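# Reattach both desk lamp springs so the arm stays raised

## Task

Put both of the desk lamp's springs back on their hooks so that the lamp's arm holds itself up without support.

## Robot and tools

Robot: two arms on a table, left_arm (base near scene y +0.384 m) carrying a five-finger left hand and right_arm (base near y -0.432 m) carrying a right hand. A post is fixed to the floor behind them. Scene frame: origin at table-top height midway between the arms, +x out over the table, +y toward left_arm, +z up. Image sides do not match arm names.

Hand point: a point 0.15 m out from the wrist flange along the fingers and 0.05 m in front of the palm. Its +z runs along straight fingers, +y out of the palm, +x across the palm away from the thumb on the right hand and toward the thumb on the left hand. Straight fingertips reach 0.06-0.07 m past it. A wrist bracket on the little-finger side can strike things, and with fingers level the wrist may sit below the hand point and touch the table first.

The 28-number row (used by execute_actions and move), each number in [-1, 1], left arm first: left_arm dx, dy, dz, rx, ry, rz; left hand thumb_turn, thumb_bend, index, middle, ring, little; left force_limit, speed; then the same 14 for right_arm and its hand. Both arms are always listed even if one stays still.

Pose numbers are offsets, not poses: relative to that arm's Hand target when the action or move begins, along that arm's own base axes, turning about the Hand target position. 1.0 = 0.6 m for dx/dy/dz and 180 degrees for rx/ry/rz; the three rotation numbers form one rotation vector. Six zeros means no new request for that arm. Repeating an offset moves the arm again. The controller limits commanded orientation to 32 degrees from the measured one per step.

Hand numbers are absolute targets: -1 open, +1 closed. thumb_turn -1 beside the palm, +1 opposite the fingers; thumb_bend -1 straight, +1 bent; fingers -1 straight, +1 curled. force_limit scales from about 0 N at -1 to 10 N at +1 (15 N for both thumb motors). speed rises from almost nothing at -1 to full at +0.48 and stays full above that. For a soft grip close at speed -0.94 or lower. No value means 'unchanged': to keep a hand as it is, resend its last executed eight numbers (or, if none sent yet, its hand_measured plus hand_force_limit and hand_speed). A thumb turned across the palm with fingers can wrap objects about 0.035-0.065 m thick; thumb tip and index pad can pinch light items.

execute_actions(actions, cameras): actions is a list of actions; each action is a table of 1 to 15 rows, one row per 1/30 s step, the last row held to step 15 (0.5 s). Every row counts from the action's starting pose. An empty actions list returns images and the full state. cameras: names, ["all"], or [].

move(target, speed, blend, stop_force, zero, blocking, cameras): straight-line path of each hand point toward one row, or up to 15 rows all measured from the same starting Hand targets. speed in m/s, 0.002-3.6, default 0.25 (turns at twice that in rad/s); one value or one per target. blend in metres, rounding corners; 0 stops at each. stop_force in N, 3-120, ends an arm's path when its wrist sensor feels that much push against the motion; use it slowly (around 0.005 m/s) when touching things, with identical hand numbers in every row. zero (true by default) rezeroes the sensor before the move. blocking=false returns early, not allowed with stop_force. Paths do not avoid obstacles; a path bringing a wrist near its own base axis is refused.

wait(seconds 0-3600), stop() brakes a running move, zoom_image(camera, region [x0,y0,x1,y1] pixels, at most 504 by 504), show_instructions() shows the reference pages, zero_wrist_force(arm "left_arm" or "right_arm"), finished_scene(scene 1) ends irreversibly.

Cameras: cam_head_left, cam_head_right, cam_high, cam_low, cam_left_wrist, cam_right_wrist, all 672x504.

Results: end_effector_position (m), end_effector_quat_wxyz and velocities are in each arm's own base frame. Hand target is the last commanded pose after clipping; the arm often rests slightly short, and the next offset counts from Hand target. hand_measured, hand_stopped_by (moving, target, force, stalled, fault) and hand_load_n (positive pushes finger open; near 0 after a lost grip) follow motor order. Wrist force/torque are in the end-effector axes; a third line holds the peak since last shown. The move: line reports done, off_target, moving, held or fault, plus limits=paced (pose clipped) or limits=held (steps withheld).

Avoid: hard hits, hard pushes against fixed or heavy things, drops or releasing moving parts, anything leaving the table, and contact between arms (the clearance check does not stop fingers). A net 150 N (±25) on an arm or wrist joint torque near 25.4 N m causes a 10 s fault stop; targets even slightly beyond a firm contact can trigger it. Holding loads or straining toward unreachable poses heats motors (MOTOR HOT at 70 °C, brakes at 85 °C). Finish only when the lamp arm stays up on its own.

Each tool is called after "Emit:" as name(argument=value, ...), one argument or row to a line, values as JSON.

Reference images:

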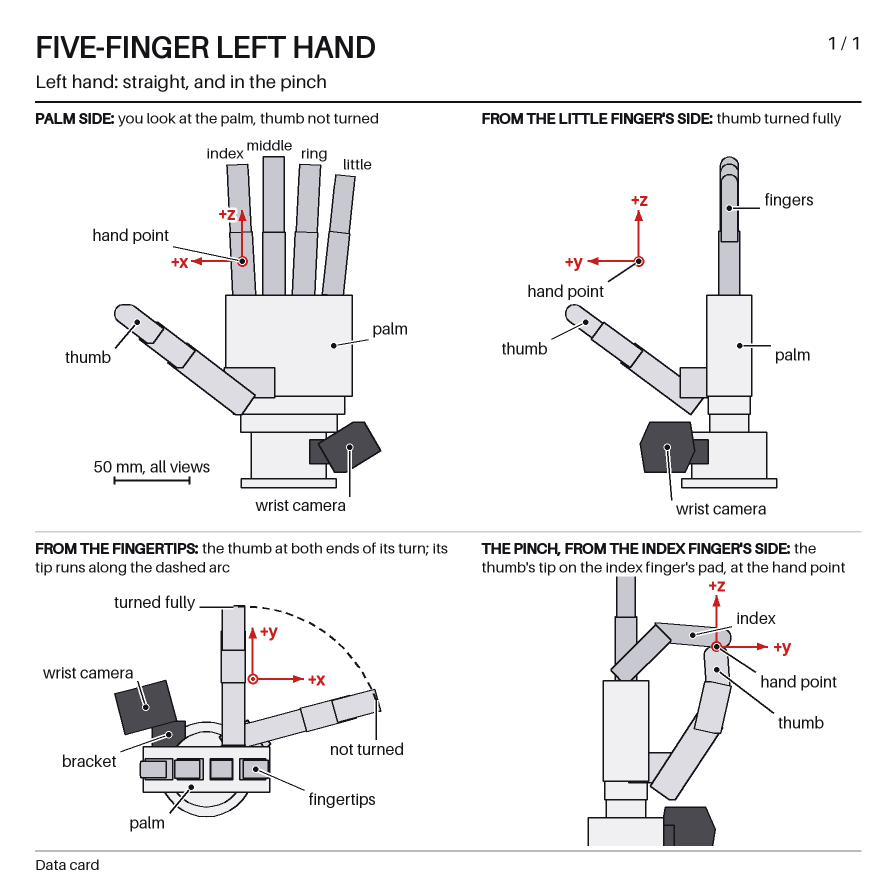

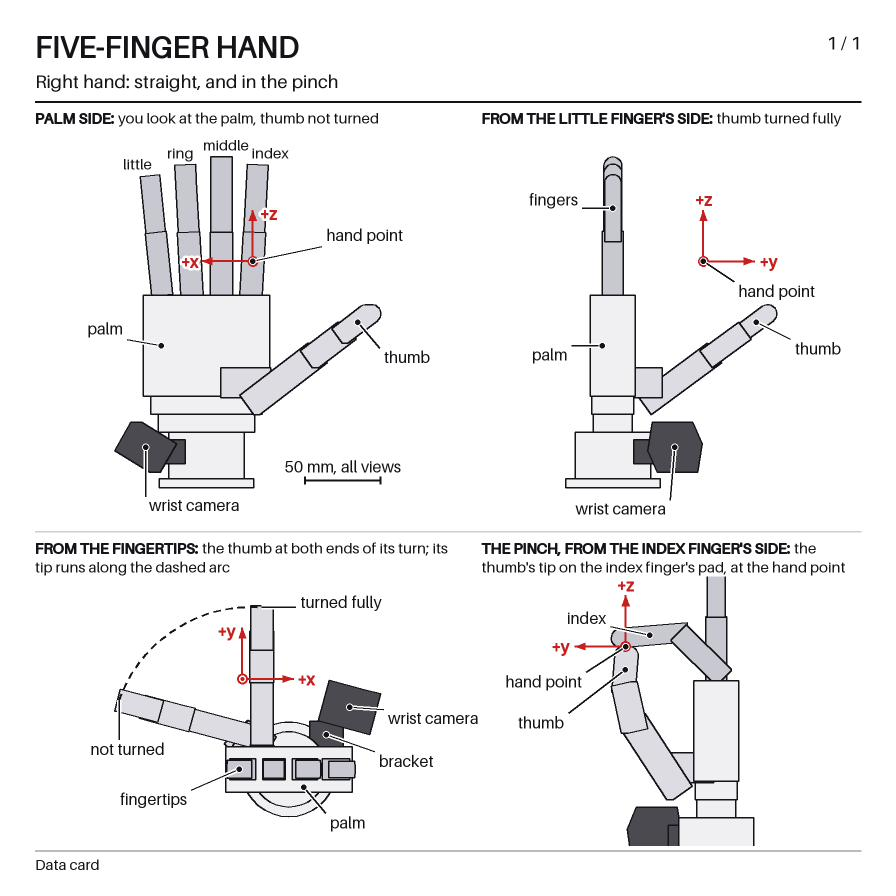

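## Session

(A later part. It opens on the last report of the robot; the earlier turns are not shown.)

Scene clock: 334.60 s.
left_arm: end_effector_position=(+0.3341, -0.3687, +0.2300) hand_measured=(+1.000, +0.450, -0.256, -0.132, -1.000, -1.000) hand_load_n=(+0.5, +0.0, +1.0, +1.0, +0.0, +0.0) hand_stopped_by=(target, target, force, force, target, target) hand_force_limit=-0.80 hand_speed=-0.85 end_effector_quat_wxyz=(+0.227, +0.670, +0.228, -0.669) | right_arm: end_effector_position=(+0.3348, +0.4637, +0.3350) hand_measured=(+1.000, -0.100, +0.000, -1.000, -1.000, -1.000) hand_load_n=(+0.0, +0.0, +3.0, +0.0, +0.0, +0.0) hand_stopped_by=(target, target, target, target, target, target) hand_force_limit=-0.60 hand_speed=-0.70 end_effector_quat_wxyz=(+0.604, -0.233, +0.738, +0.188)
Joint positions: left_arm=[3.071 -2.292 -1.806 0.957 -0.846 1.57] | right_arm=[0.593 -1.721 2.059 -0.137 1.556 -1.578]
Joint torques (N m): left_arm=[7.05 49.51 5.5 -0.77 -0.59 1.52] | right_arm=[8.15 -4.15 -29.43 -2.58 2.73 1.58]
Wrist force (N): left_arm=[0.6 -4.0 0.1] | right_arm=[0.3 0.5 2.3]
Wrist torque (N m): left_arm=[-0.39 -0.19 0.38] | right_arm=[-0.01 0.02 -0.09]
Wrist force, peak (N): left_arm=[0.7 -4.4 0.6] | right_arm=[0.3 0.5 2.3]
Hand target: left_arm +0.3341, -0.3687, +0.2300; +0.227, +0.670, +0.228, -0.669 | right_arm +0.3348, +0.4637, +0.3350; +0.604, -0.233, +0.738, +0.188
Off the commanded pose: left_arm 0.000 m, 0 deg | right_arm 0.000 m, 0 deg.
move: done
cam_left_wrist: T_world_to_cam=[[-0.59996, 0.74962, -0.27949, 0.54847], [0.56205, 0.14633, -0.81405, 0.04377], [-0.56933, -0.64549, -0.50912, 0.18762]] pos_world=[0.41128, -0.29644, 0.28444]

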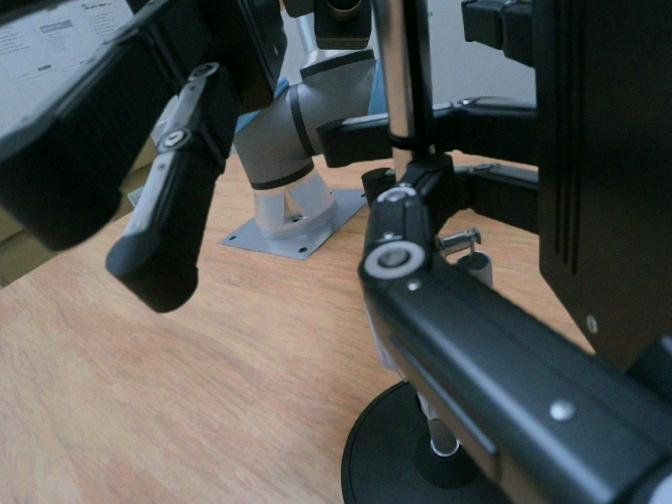

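Emit:
move(
  target=[0,0,0,0,0,0,1,0.45,-0.26,-0.14,-1,-1,-0.8,-0.85,0.0041,0.0029,0,0,0,0,1,-0.1,0,-1,-1,-1,-0.6,-0.7],
  speed=0.01,
  cameras=[],
)

Emit:
move(
  target=[0,0,0,0,0,0,1,0.45,-0.26,-0.14,-1,-1,-0.8,-0.85,0.0041,0.0029,0,0,0,0,1,-0.1,0,-1,-1,-1,-0.6,-0.7],
  speed=0.01,
  cameras=["cam_left_wrist","cam_right_wrist"],
)

Scene clock: 335.40 s.
left_arm: end_effector_position=(+0.3341, -0.3687, +0.2300) hand_measured=(+1.000, +0.450, -0.260, -0.140, -1.000, -1.000) hand_load_n=(+0.5, +0.0, +0.0, +0.0, +0.0, +0.0) hand_stopped_by=(target, target, target, target, target, target) hand_force_limit=-0.80 hand_speed=-0.85 end_effector_quat_wxyz=(+0.227, +0.670, +0.228, -0.669) | right_arm: end_effector_position=(+0.3371, +0.4653, +0.3350) hand_measured=(+1.000, -0.100, +0.000, -1.000, -1.000, -1.000) hand_load_n=(+0.0, +0.0, +0.0, +0.0, +0.0, +0.0) hand_stopped_by=(target, target, target, target, target, target) hand_force_limit=-0.60 hand_speed=-0.70 end_effector_quat_wxyz=(+0.604, -0.233, +0.738, +0.188)
Joint positions: left_arm=[3.071 -2.292 -1.806 0.957 -0.846 1.57] | right_arm=[0.593 -1.714 2.053 -0.138 1.556 -1.578]
Joint torques (N m): left_arm=[5.42 49.45 6.68 -1.17 0.05 1.46] | right_arm=[7.89 -2.14 -31.15 -2.72 2.69 1.43]
Wrist force (N): left_arm=[1.5 -1.3 -3.5] | right_arm=[-0.9 0.6 0.2]
Wrist torque (N m): left_arm=[-0.16 -0.32 0.38] | right_arm=[0.07 0.12 -0.11]
Wrist force, peak (N): left_arm=[1.7 -1.3 -3.7] | right_arm=[0.4 0.7 2.4]
Hand target: left_arm +0.3341, -0.3687, +0.2300; +0.227, +0.670, +0.228, -0.669 | right_arm +0.3373, +0.4654, +0.3350; +0.604, -0.233, +0.738, +0.188
Off the commanded pose: left_arm 0.000 m, 0 deg | right_arm 0.000 m, 0 deg.
move: done

Scene clock: 336.00 s.
left_arm: end_effector_position=(+0.3341, -0.3687, +0.2300) hand_measured=(+1.000, +0.450, -0.260, -0.140, -1.000, -1.000) hand_load_n=(+1.0, +0.0, +0.0, +0.0, +0.0, +0.0) hand_stopped_by=(target, target, target, target, target, target) hand_force_limit=-0.80 hand_speed=-0.85 end_effector_quat_wxyz=(+0.227, +0.670, +0.228, -0.669) | right_arm: end_effector_position=(+0.3396, +0.4671, +0.3350) hand_measured=(+1.000, -0.100, +0.000, -1.000, -1.000, -1.000) hand_load_n=(+0.0, +2.0, +0.0, +0.0, +0.0, -0.5) hand_stopped_by=(target, target, target, target, target, target) hand_force_limit=-0.60 hand_speed=-0.70 end_effector_quat_wxyz=(+0.604, -0.233, +0.738, +0.188)
Joint positions: left_arm=[3.071 -2.292 -1.806 0.957 -0.846 1.57] | right_arm=[0.593 -1.706 2.047 -0.14 1.556 -1.578]
Joint torques (N m): left_arm=[2.84 49.24 7.63 -1.54 0.33 1.51] | right_arm=[6.43 -3.17 -29.14 -2.98 3.23 1.6]
Wrist force (N): left_arm=[2.3 -0.7 -7.0] | right_arm=[-0.9 1.8 -2.6]
Wrist torque (N m): left_arm=[-0.03 -0.45 0.41] | right_arm=[0.14 0.20 -0.09]
Wrist force, peak (N): left_arm=[2.3 -0.7 -7.0] | right_arm=[-0.9 1.8 -2.6]
Hand target: left_arm +0.3341, -0.3687, +0.2300; +0.227, +0.670, +0.228, -0.669 | right_arm +0.3397, +0.4672, +0.3350; +0.604, -0.233, +0.738, +0.188
Off the commanded pose: left_arm 0.000 m, 0 deg | right_arm 0.000 m, 0 deg.
move: done
cam_left_wrist: T_world_to_cam=[[-0.59996, 0.74962, -0.27949, 0.54847], [0.56205, 0.14633, -0.81405, 0.04377], [-0.56933, -0.64549, -0.50912, 0.18762]] pos_world=[0.41128, -0.29644, 0.28444]
cam_right_wrist: T_world_to_cam=[[-0.58632, 0.76484, -0.26692, -0.06886], [-0.41515, -0.00076, 0.90975, -0.16345], [0.69562, 0.64421, 0.31797, -0.53149]] pos_world=[0.26149, 0.39494, 0.29932]

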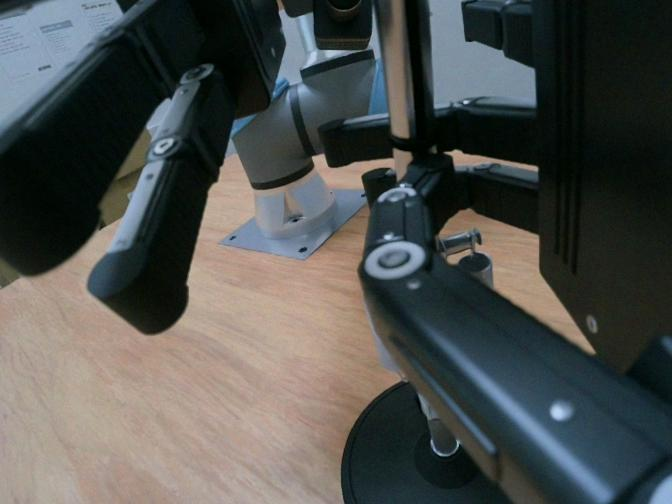

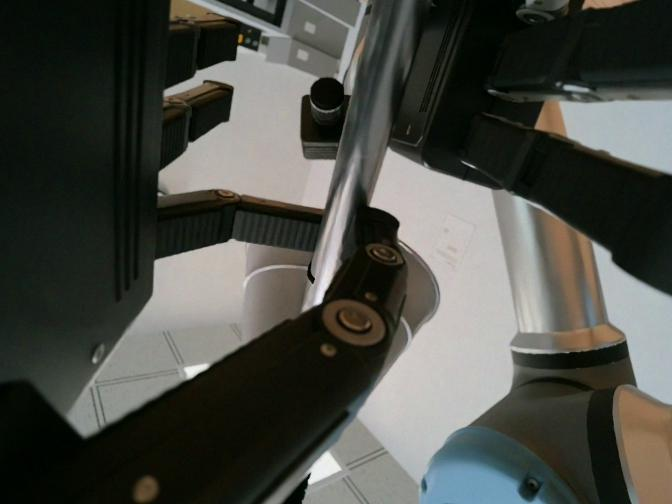

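Emit:
move(
  target=[0,0,0,0,0,0,1,0.45,-0.26,-0.14,-1,-1,-0.8,-0.85,-0.0041,-0.0029,0,0,0,0,1,-0.5,0,-1,-1,-1,-0.6,-0.7],
  speed=0.02,
  cameras=["all"],
)

Scene clock: 338.63 s.
left_arm: end_effector_position=(+0.3341, -0.3687, +0.2300) hand_measured=(+1.000, +0.450, -0.260, -0.140, -1.000, -1.000) hand_load_n=(+0.5, +0.0, +0.0, +0.5, +0.0, +0.5) hand_stopped_by=(target, target, target, target, target, target) hand_force_limit=-0.80 hand_speed=-0.85 end_effector_quat_wxyz=(+0.227, +0.670, +0.228, -0.669) | right_arm: end_effector_position=(+0.3373, +0.4654, +0.3350) hand_measured=(+1.000, -0.500, +0.000, -1.000, -1.000, -1.000) hand_load_n=(+0.0, +0.0, +0.0, +0.0, +0.0, +0.0) hand_stopped_by=(target, target, target, target, target, target) hand_force_limit=-0.60 hand_speed=-0.70 end_effector_quat_wxyz=(+0.604, -0.233, +0.738, +0.188)
Joint positions: left_arm=[3.071 -2.292 -1.806 0.957 -0.846 1.57] | right_arm=[0.593 -1.714 2.053 -0.138 1.556 -1.578]
Joint torques (N m): left_arm=[-6.68 48.93 10.18 -2.21 1.12 1.45] | right_arm=[-10.96 -25.43 -12.17 0.94 -2.92 -1.02]
Wrist force (N): left_arm=[1.6 -1.3 -4.1] | right_arm=[-1.0 -0.2 -0.1]
Wrist torque (N m): left_arm=[-0.17 -0.35 0.40] | right_arm=[-0.08 0.14 -0.15]
Wrist force, peak (N): left_arm=[2.7 -0.6 -7.5] | right_arm=[-1.0 2.1 -3.1]
Hand target: left_arm +0.3341, -0.3687, +0.2300; +0.227, +0.670, +0.228, -0.669 | right_arm +0.3373, +0.4654, +0.3350; +0.604, -0.233, +0.738, +0.188
Off the commanded pose: left_arm 0.000 m, 0 deg | right_arm 0.000 m, 0 deg.
move: done
cam_left_wrist: T_world_to_cam=[[-0.59998, 0.74962, -0.27947, 0.54847], [0.56204, 0.14635, -0.81406, 0.04378], [-0.56933, -0.64549, -0.50912, 0.18762]] pos_world=[0.41128, -0.29644, 0.28444]
cam_right_wrist: T_world_to_cam=[[-0.58632, 0.76484, -0.26692, -0.06898], [-0.41515, -0.00076, 0.90975, -0.1644], [0.69562, 0.64421, 0.31797, -0.52886]] pos_world=[0.25918, 0.39334, 0.29932]

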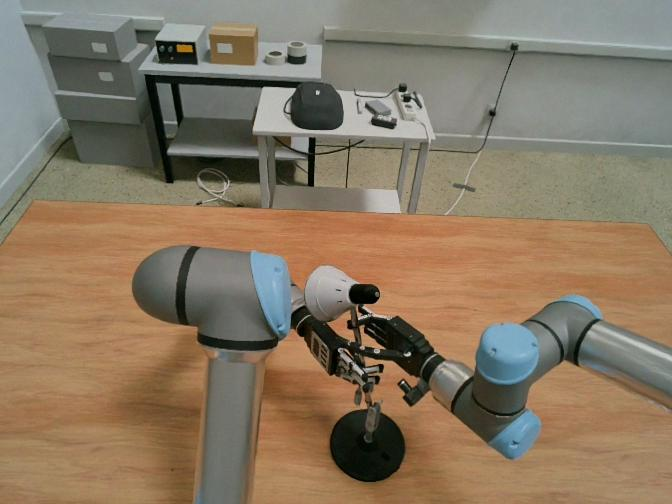

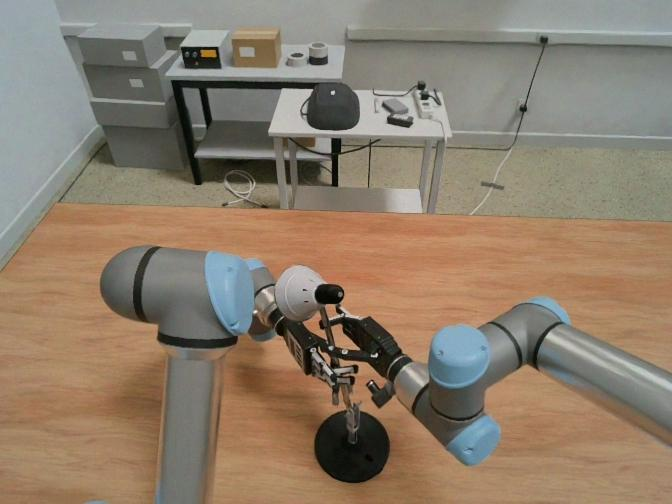

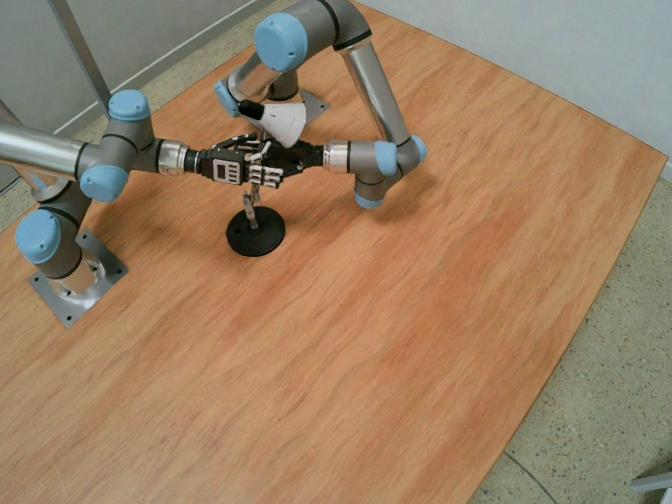

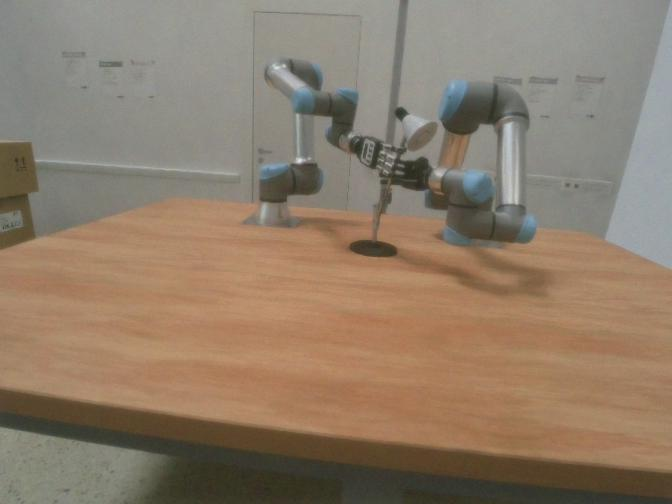

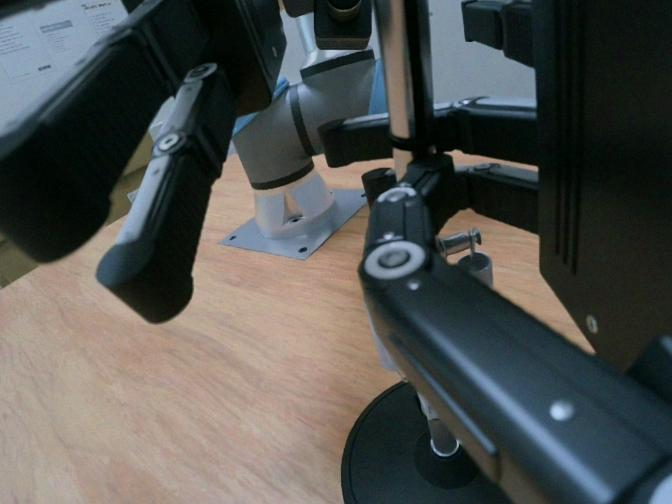

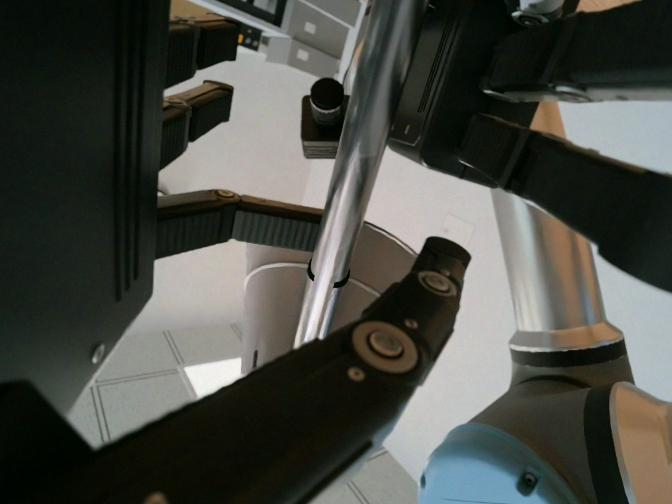

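Emit:
move(
  target=[
    [0,0,0,0,0,0,1,0.45,-0.26,-0.14,-1,-1,-0.8,-0.85,0,0,0,0,0,0,1,-0.5,-1,-1,-1,-1,-0.6,-0.3],
    [0,0,0,0,0,0,1,0.45,-0.26,-0.14,-1,-1,-0.8,-0.85,-0.1642,-0.1142,0,0,0,0,1,-0.5,-1,-1,-1,-1,-0.6,-0.3],
  ],
  speed=0.06,
  cameras=["all"],
)

Scene clock: 343.00 s.
left_arm: end_effector_position=(+0.3341, -0.3687, +0.2300) hand_measured=(+1.000, +0.450, -0.260, -0.140, -1.000, -1.000) hand_load_n=(+0.5, +0.0, +0.0, +0.0, +0.0, +0.0) hand_stopped_by=(target, target, target, target, target, target) hand_force_limit=-0.80 hand_speed=-0.85 end_effector_quat_wxyz=(+0.227, +0.670, +0.228, -0.669) | right_arm: end_effector_position=(+0.2388, +0.3970, +0.3350) hand_measured=(+1.000, -0.500, -1.000, -1.000, -1.000, -1.000) hand_load_n=(+0.0, +0.0, +0.0, +0.0, +0.5, +0.0) hand_stopped_by=(target, target, target, target, target, target) hand_force_limit=-0.60 hand_speed=-0.30 end_effector_quat_wxyz=(+0.604, -0.233, +0.738, +0.188)
Joint positions: left_arm=[3.071 -2.292 -1.806 0.957 -0.846 1.57] | right_arm=[0.583 -2.045 2.271 -0.025 1.546 -1.58]
Joint torques (N m): left_arm=[-11.12 48.38 13.56 -2.21 0.99 1.2] | right_arm=[-12.15 -11.21 -12.66 0.88 -3.06 -1.2]
Wrist force (N): left_arm=[1.7 -1.3 -3.9] | right_arm=[-0.2 -0.3 -0.2]
Wrist torque (N m): left_arm=[-0.19 -0.37 0.41] | right_arm=[-0.10 0.02 0.11]
Wrist force, peak (N): left_arm=[1.8 -1.7 -4.1] | right_arm=[-1.2 0.0 0.3]
Hand target: left_arm +0.3341, -0.3687, +0.2300; +0.227, +0.670, +0.228, -0.669 | right_arm +0.2388, +0.3969, +0.3350; +0.604, -0.233, +0.738, +0.188
Off the commanded pose: left_arm 0.000 m, 0 deg | right_arm 0.000 m, 0 deg.
move: done
cam_left_wrist: T_world_to_cam=[[-0.59998, 0.74962, -0.27947, 0.54847], [0.56204, 0.14635, -0.81406, 0.04378], [-0.56933, -0.64549, -0.50912, 0.18762]] pos_world=[0.41128, -0.29644, 0.28444]
cam_right_wrist: T_world_to_cam=[[-0.58632, 0.76484, -0.26692, -0.07428], [-0.41515, -0.00076, 0.90975, -0.20531], [0.69562, 0.64421, 0.31797, -0.41628]] pos_world=[0.16079, 0.32484, 0.29932]

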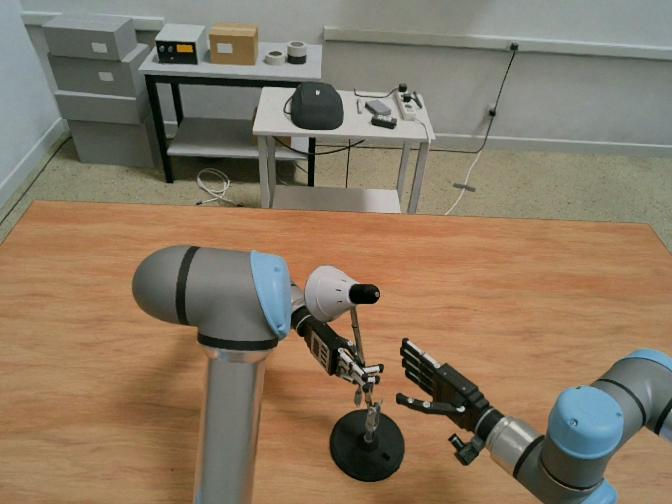

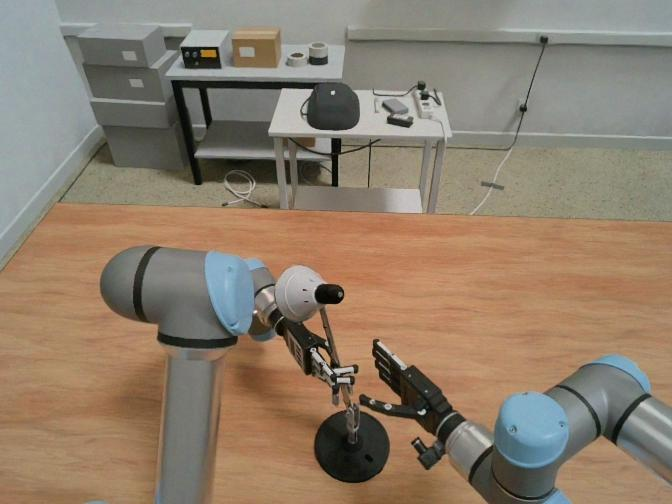

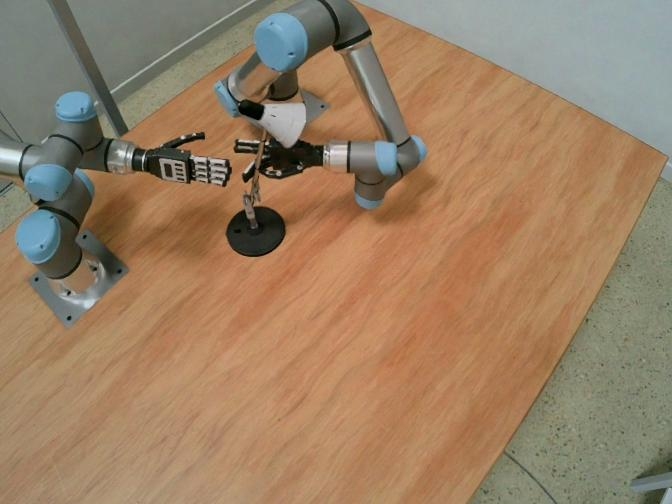

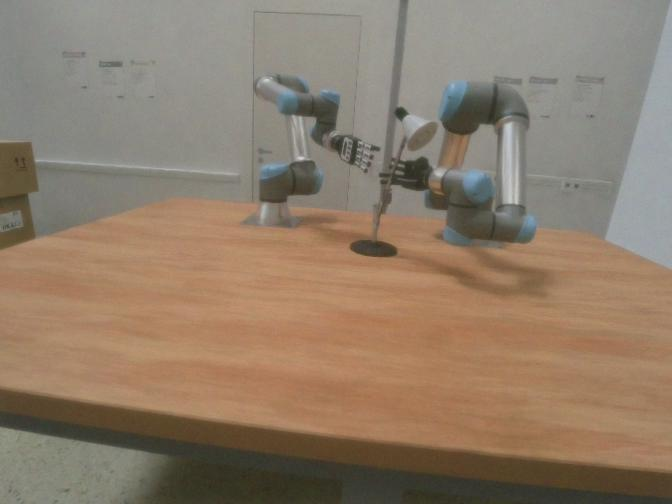

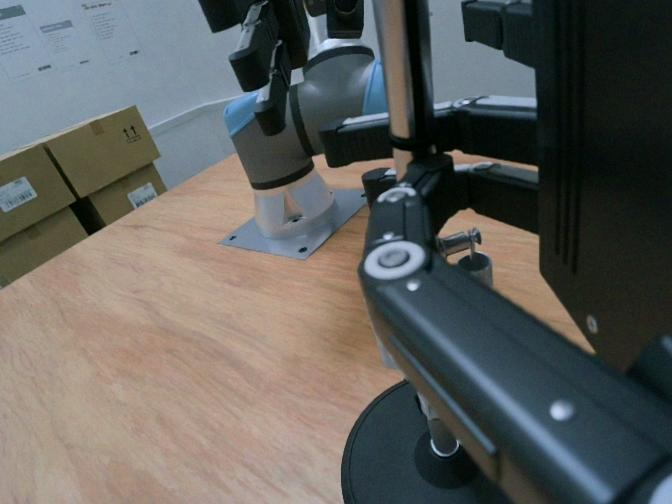

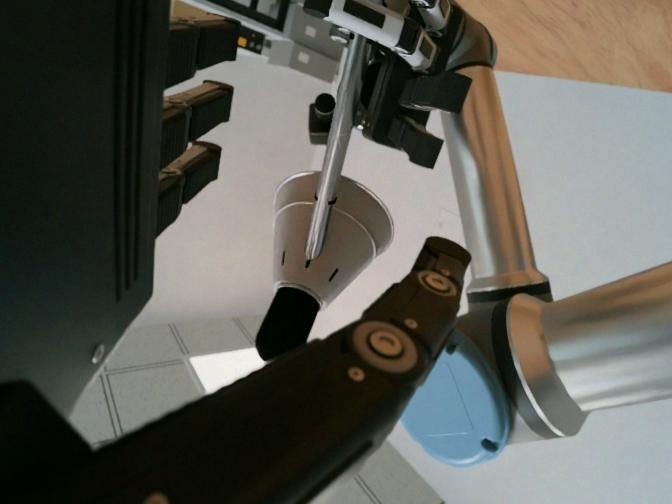

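Emit:
zoom_image(
  camera="cam_head_left",
  region=[310, 250, 450, 490],
)

Emit:
zoom_image(
  camera="cam_head_right",
  region=[270, 250, 410, 490],
)

Emit:
zoom_image(
  camera="cam_high",
  region=[200, 80, 320, 270],
)

Scaled by 2.100 from the camera's image (finer frame: 960x720).

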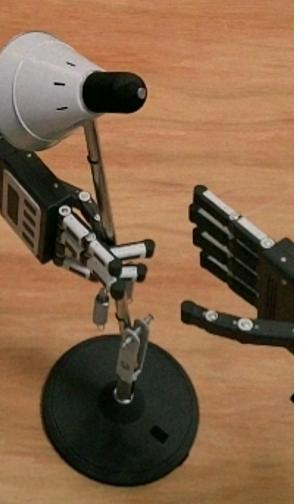

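Scaled by 2.100 from the camera's image (finer frame: 960x720).

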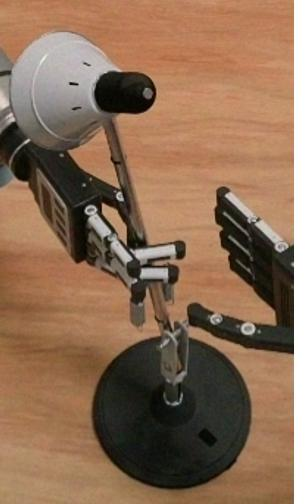

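Scaled by 2.653 from the camera's image (finer frame: 960x720).

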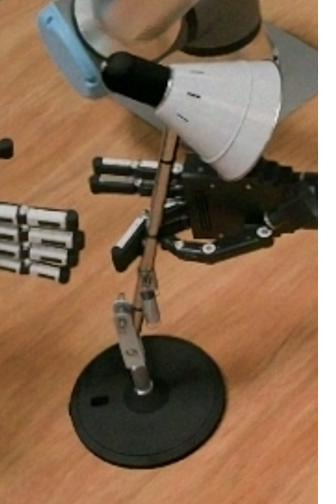

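Emit:
move(
  target=[0,0,0,0,0,0,1,0.45,-0.26,-0.14,-1,-1,-0.8,-0.85,0.0542,0.0022,-0.225,-0.0444,0.0639,0,-1,-1,-1,-1,-1,-1,-0.6,0],
  speed=0.08,
  cameras=["cam_right_wrist","cam_head_left","cam_head_right","cam_high"],
)

Scene clock: 348.13 s.
left_arm: end_effector_position=(+0.3341, -0.3687, +0.2300) hand_measured=(+1.000, +0.450, -0.260, -0.140, -1.000, -1.000) hand_load_n=(+0.5, +0.0, +0.0, +0.0, +0.0, -0.5) hand_stopped_by=(target, target, target, target, target, target) hand_force_limit=-0.80 hand_speed=-0.85 end_effector_quat_wxyz=(+0.227, +0.670, +0.228, -0.669) | right_arm: end_effector_position=(+0.2712, +0.3982, +0.2001) hand_measured=(-1.000, -1.000, -1.000, -1.000, -1.000, -1.000) hand_load_n=(+0.0, +0.0, +0.0, +0.0, +0.0, +0.0) hand_stopped_by=(target, target, target, target, target, target) hand_force_limit=-0.60 hand_speed=0.00 end_effector_quat_wxyz=(+0.509, -0.255, +0.806, +0.159)
Joint positions: left_arm=[3.071 -2.292 -1.806 0.957 -0.846 1.57] | right_arm=[0.502 -1.788 2.345 -0.11 1.474 -1.621]
Joint torques (N m): left_arm=[-10.94 47.04 13.41 -2.24 1 0.88] | right_arm=[-11.01 1.71 -17.16 -2.05 -3.03 -1.27]
Wrist force (N): left_arm=[1.7 -1.4 -3.8] | right_arm=[-0.2 -0.8 -0.5]
Wrist torque (N m): left_arm=[-0.20 -0.35 0.40] | right_arm=[-0.10 0.09 0.05]
Wrist force, peak (N): left_arm=[2.0 -1.5 -4.1] | right_arm=[-0.1 -0.9 -0.5]
Hand target: left_arm +0.3341, -0.3687, +0.2300; +0.227, +0.670, +0.228, -0.669 | right_arm +0.2713, +0.3982, +0.2000; +0.509, -0.255, +0.806, +0.159
Off the commanded pose: left_arm 0.000 m, 0 deg | right_arm 0.000 m, 0 deg.
move: done
cam_right_wrist: T_world_to_cam=[[-0.63827, 0.72877, -0.24801, -0.06762], [-0.22606, 0.13052, 0.96533, -0.1838], [0.73587, 0.6722, 0.08144, -0.37139]] pos_world=[0.18859, 0.32292, 0.1909]
Images, in order (width x height): cam_head_left 672x504, cam_head_right 672x504, cam_high 672x504, cam_right_wrist 672x504.

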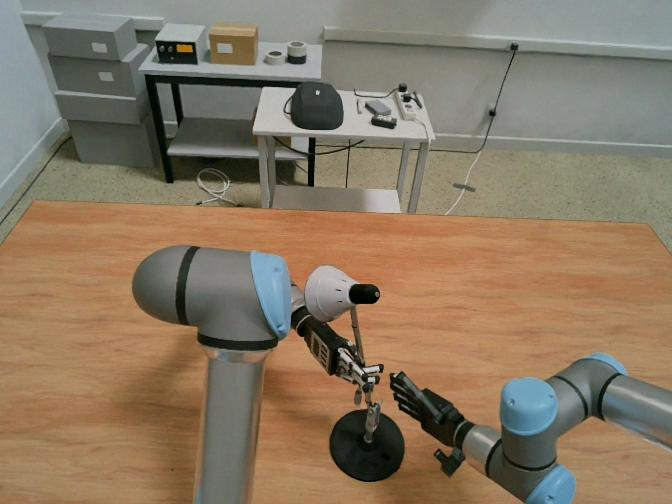

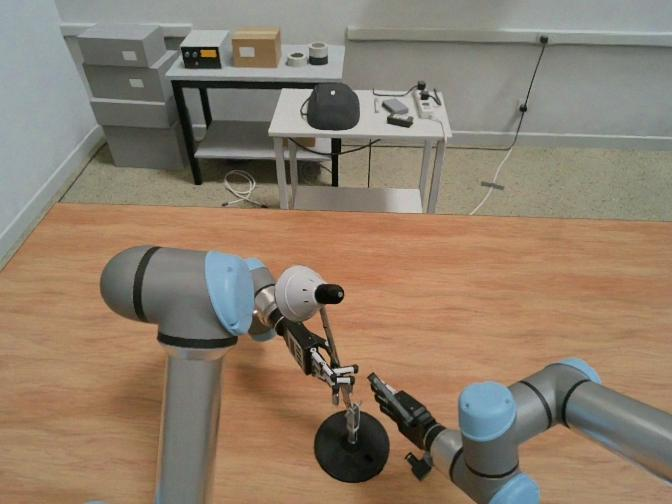

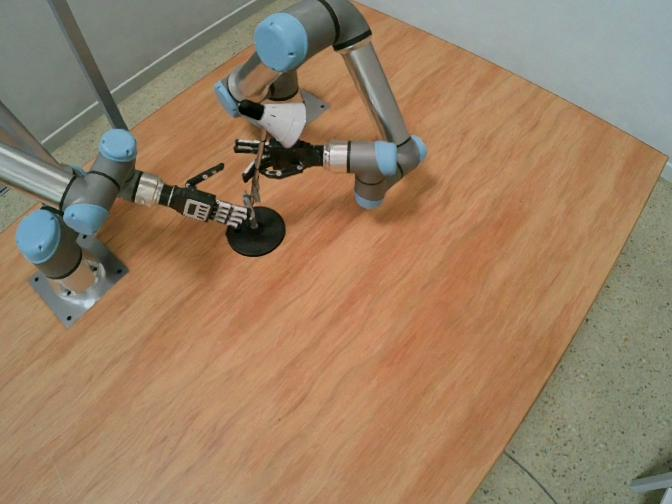

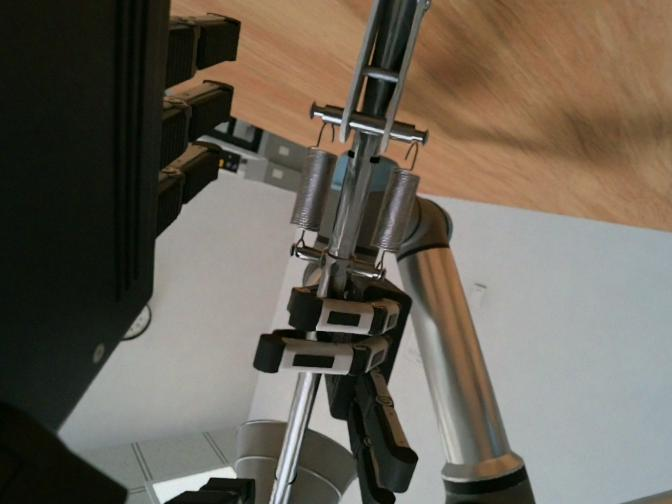

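Emit:
zoom_image(
  camera="cam_right_wrist",
  region=[250, 60, 470, 300],
)

Scaled by 2.100 from the camera's image (finer frame: 960x720).

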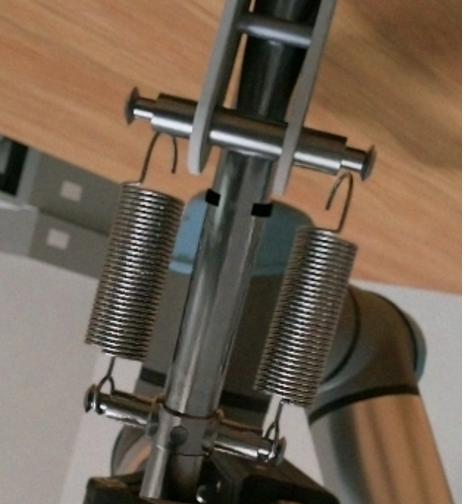

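Emit:
move(
  target=[0,0,0,0,0,0,1,0.45,-0.26,-0.14,-1,-1,-0.8,-0.85,-0.0343,-0.0088,0,0,0,0.0744,-1,-1,-1,-1,-1,-1,-0.6,0],
  speed=0.08,
  cameras=["cam_right_wrist","cam_head_left","cam_head_right"],
)

Scene clock: 356.37 s.
left_arm: end_effector_position=(+0.3341, -0.3687, +0.2300) hand_measured=(+1.000, +0.450, -0.260, -0.140, -1.000, -1.000) hand_load_n=(+0.5, +0.0, +0.0, +0.0, +0.0, +0.0) hand_stopped_by=(target, target, target, target, target, target) hand_force_limit=-0.80 hand_speed=-0.85 end_effector_quat_wxyz=(+0.227, +0.670, +0.228, -0.669) | right_arm: end_effector_position=(+0.2507, +0.3929, +0.2000) hand_measured=(-1.000, -1.000, -1.000, -1.000, -1.000, -1.000) hand_load_n=(+0.0, -0.5, +0.0, +0.0, +0.0, +0.0) hand_stopped_by=(target, target, target, target, target, target) hand_force_limit=-0.60 hand_speed=0.00 end_effector_quat_wxyz=(+0.487, -0.347, +0.771, +0.217)
Joint positions: left_arm=[3.071 -2.292 -1.806 0.957 -0.846 1.57] | right_arm=[0.262 -1.825 2.381 -0.038 1.053 -1.85]
Joint torques (N m): left_arm=[-10.52 46.46 13.41 -2.19 0.93 0.6] | right_arm=[-10.74 4.22 -24.18 1.86 -3.4 -1.6]
Wrist force (N): left_arm=[1.7 -1.4 -4.0] | right_arm=[0.1 -0.3 -0.6]
Wrist torque (N m): left_arm=[-0.19 -0.35 0.40] | right_arm=[-0.04 0.03 0.10]
Wrist force, peak (N): left_arm=[2.0 -1.4 -4.2] | right_arm=[-0.4 -0.8 -0.6]
Hand target: left_arm +0.3341, -0.3687, +0.2300; +0.227, +0.670, +0.228, -0.669 | right_arm +0.2507, +0.3929, +0.2000; +0.487, -0.347, +0.771, +0.217
Off the commanded pose: left_arm 0.000 m, 0 deg | right_arm 0.000 m, 0 deg.
move: done
cam_right_wrist: T_world_to_cam=[[-0.78956, 0.56133, -0.248, 0.02677], [-0.25, 0.07484, 0.96535, -0.15976], [0.56044, 0.8242, 0.08124, -0.36848]] pos_world=[0.1877, 0.30063, 0.1908]
Images, in order (width x height): cam_head_left 672x504, cam_head_right 672x504, cam_right_wrist 672x504.

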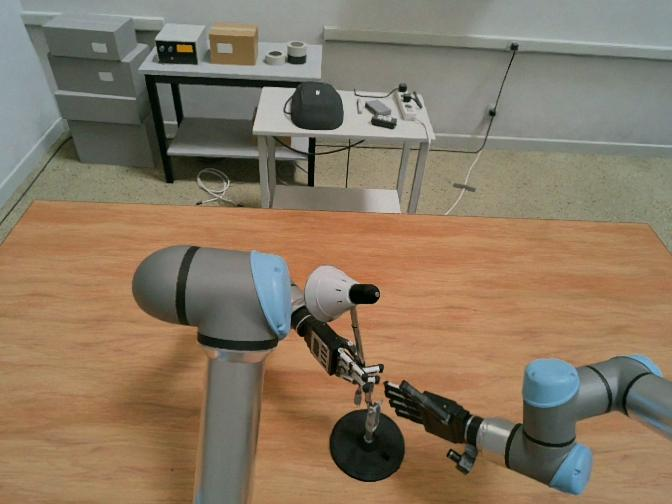

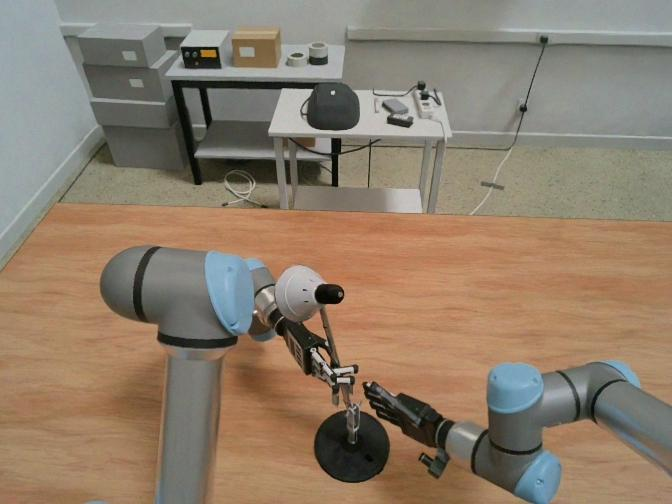

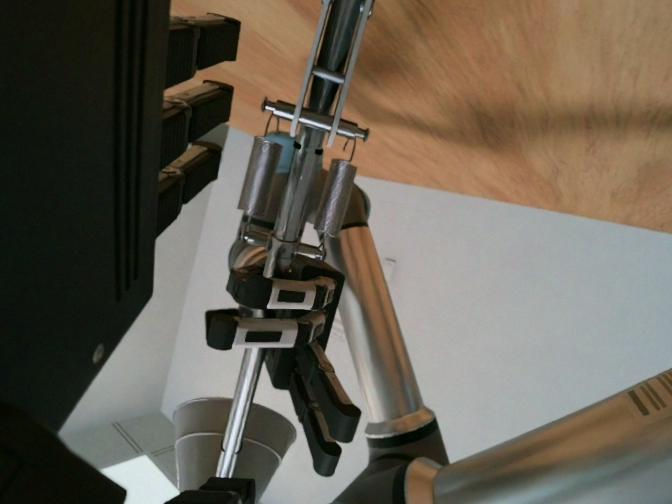

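Emit:
zoom_image(
  camera="cam_right_wrist",
  region=[210, 60, 410, 280],
)

Emit:
zoom_image(
  camera="cam_right_wrist",
  region=[130, 60, 430, 500],
)

Scaled by 2.291 from the camera's image (finer frame: 960x720).

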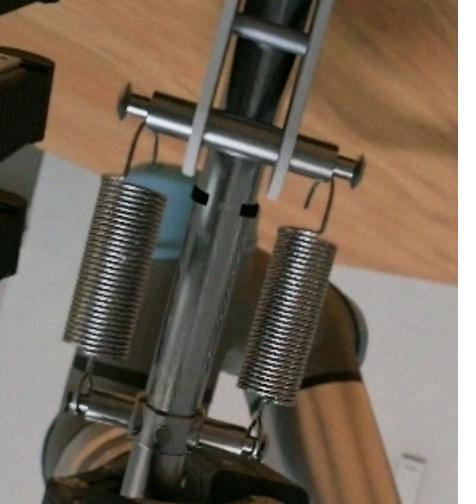

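Scaled by 1.145 from the camera's image (finer frame: 960x720).

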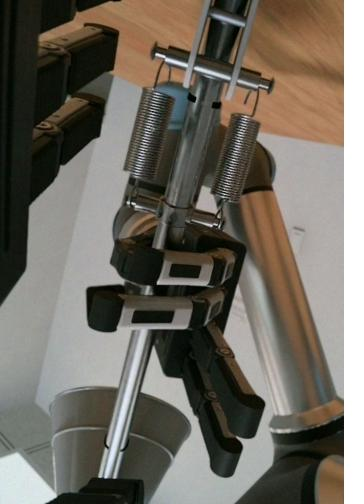

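Emit:
move(
  target=[
    [0,0,0,0,0,0,1,0.45,-0.26,-0.14,-1,-1,-0.8,-0.85,0,0,0,0,0,0,1,-0.15,-1,-1,-1,-1,-0.6,0],
    [0,0,0,0,0,0,1,0.45,-0.26,-0.14,-1,-1,-0.8,-0.85,0.0875,0.0162,-0.0267,0.1022,-0.0941,-0.0093,1,-0.15,-1,-1,-1,-1,-0.6,0],
  ],
  speed=0.06,
  cameras=["cam_right_wrist","cam_head_left","cam_head_right","cam_high"],
)

Scene clock: 369.03 s.
left_arm: end_effector_position=(+0.3341, -0.3687, +0.2300) hand_measured=(+1.000, +0.450, -0.260, -0.140, -1.000, -1.000) hand_load_n=(+0.5, +0.0, +0.0, +0.0, +0.0, +0.0) hand_stopped_by=(target, target, target, target, target, target) hand_force_limit=-0.80 hand_speed=-0.85 end_effector_quat_wxyz=(+0.227, +0.670, +0.228, -0.669) | right_arm: end_effector_position=(+0.3032, +0.4027, +0.1840) hand_measured=(+1.000, -0.150, -1.000, -1.000, -1.000, -1.000) hand_load_n=(+0.0, +0.0, +0.0, +0.0, +0.0, +0.0) hand_stopped_by=(target, target, target, target, target, target) hand_force_limit=-0.60 hand_speed=0.00 end_effector_quat_wxyz=(+0.647, -0.282, +0.652, +0.277)
Joint positions: left_arm=[3.071 -2.292 -1.806 0.957 -0.846 1.57] | right_arm=[0.237 -1.561 2.57 -0.999 0.995 -1.581]
Joint torques (N m): left_arm=[-11.2 45.54 13.67 -2.27 0.88 0.24] | right_arm=[8 -2.15 -3.54 -2.99 2.78 1.67]
Wrist force (N): left_arm=[1.6 -1.3 -4.0] | right_arm=[-0.4 -0.3 0.1]
Wrist torque (N m): left_arm=[-0.17 -0.33 0.39] | right_arm=[-0.09 -0.08 -0.12]
Wrist force, peak (N): left_arm=[2.1 -1.6 -4.2] | right_arm=[-0.4 -0.9 0.5]
Hand target: left_arm +0.3341, -0.3687, +0.2300; +0.227, +0.670, +0.228, -0.669 | right_arm +0.3032, +0.4027, +0.1840; +0.647, -0.282, +0.652, +0.277
Off the commanded pose: left_arm 0.000 m, 0 deg | right_arm 0.000 m, 0 deg.
move: done
cam_right_wrist: T_world_to_cam=[[-0.69366, 0.66761, -0.27043, -0.00894], [-0.52132, -0.20625, 0.82806, 0.08874], [0.49705, 0.71537, 0.4911, -0.41702]] pos_world=[0.24734, 0.32259, 0.1289]
Images, in order (width x height): cam_head_left 672x504, cam_head_right 672x504, cam_high 672x504, cam_right_wrist 672x504.

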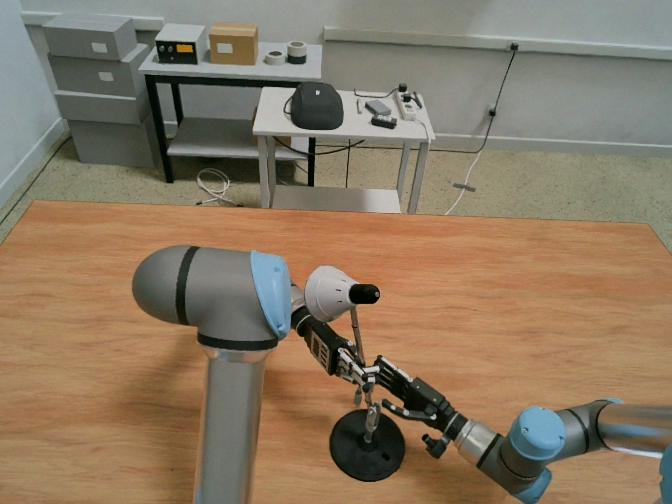

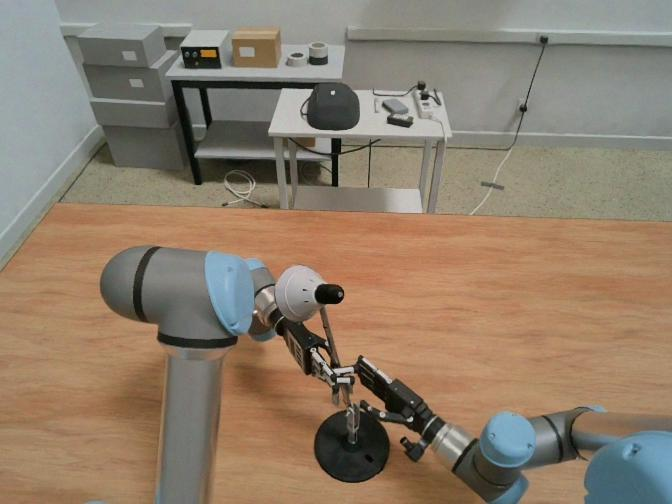

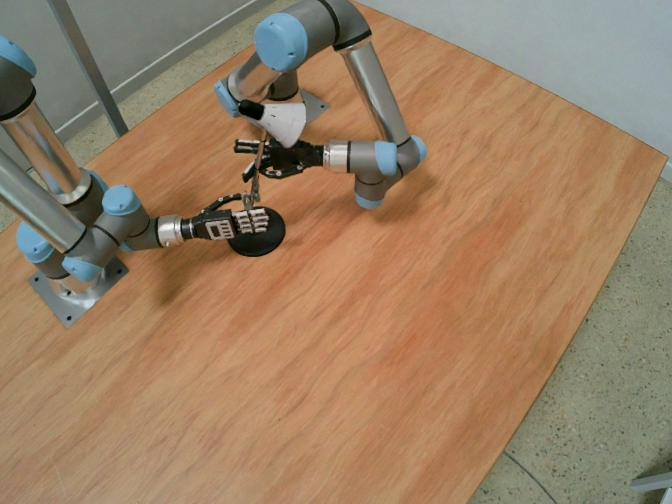

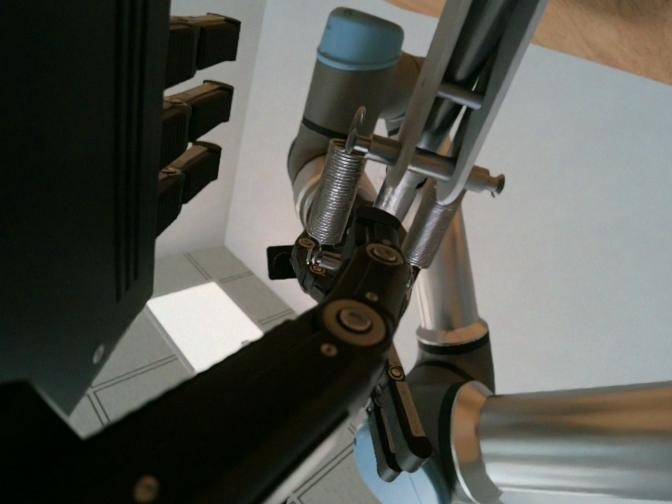

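Emit:
zoom_image(
  camera="cam_right_wrist",
  region=[270, 60, 530, 320],
)

Scaled by 1.938 from the camera's image (finer frame: 960x720).

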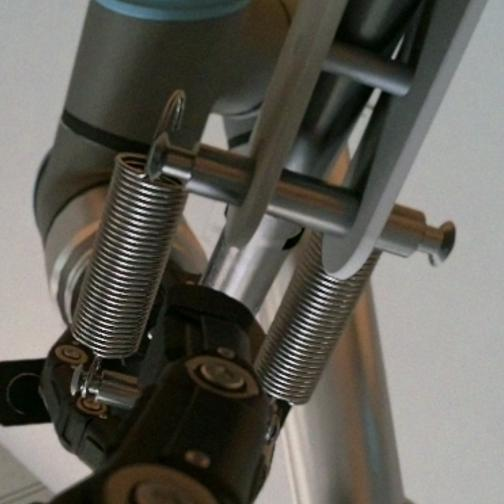

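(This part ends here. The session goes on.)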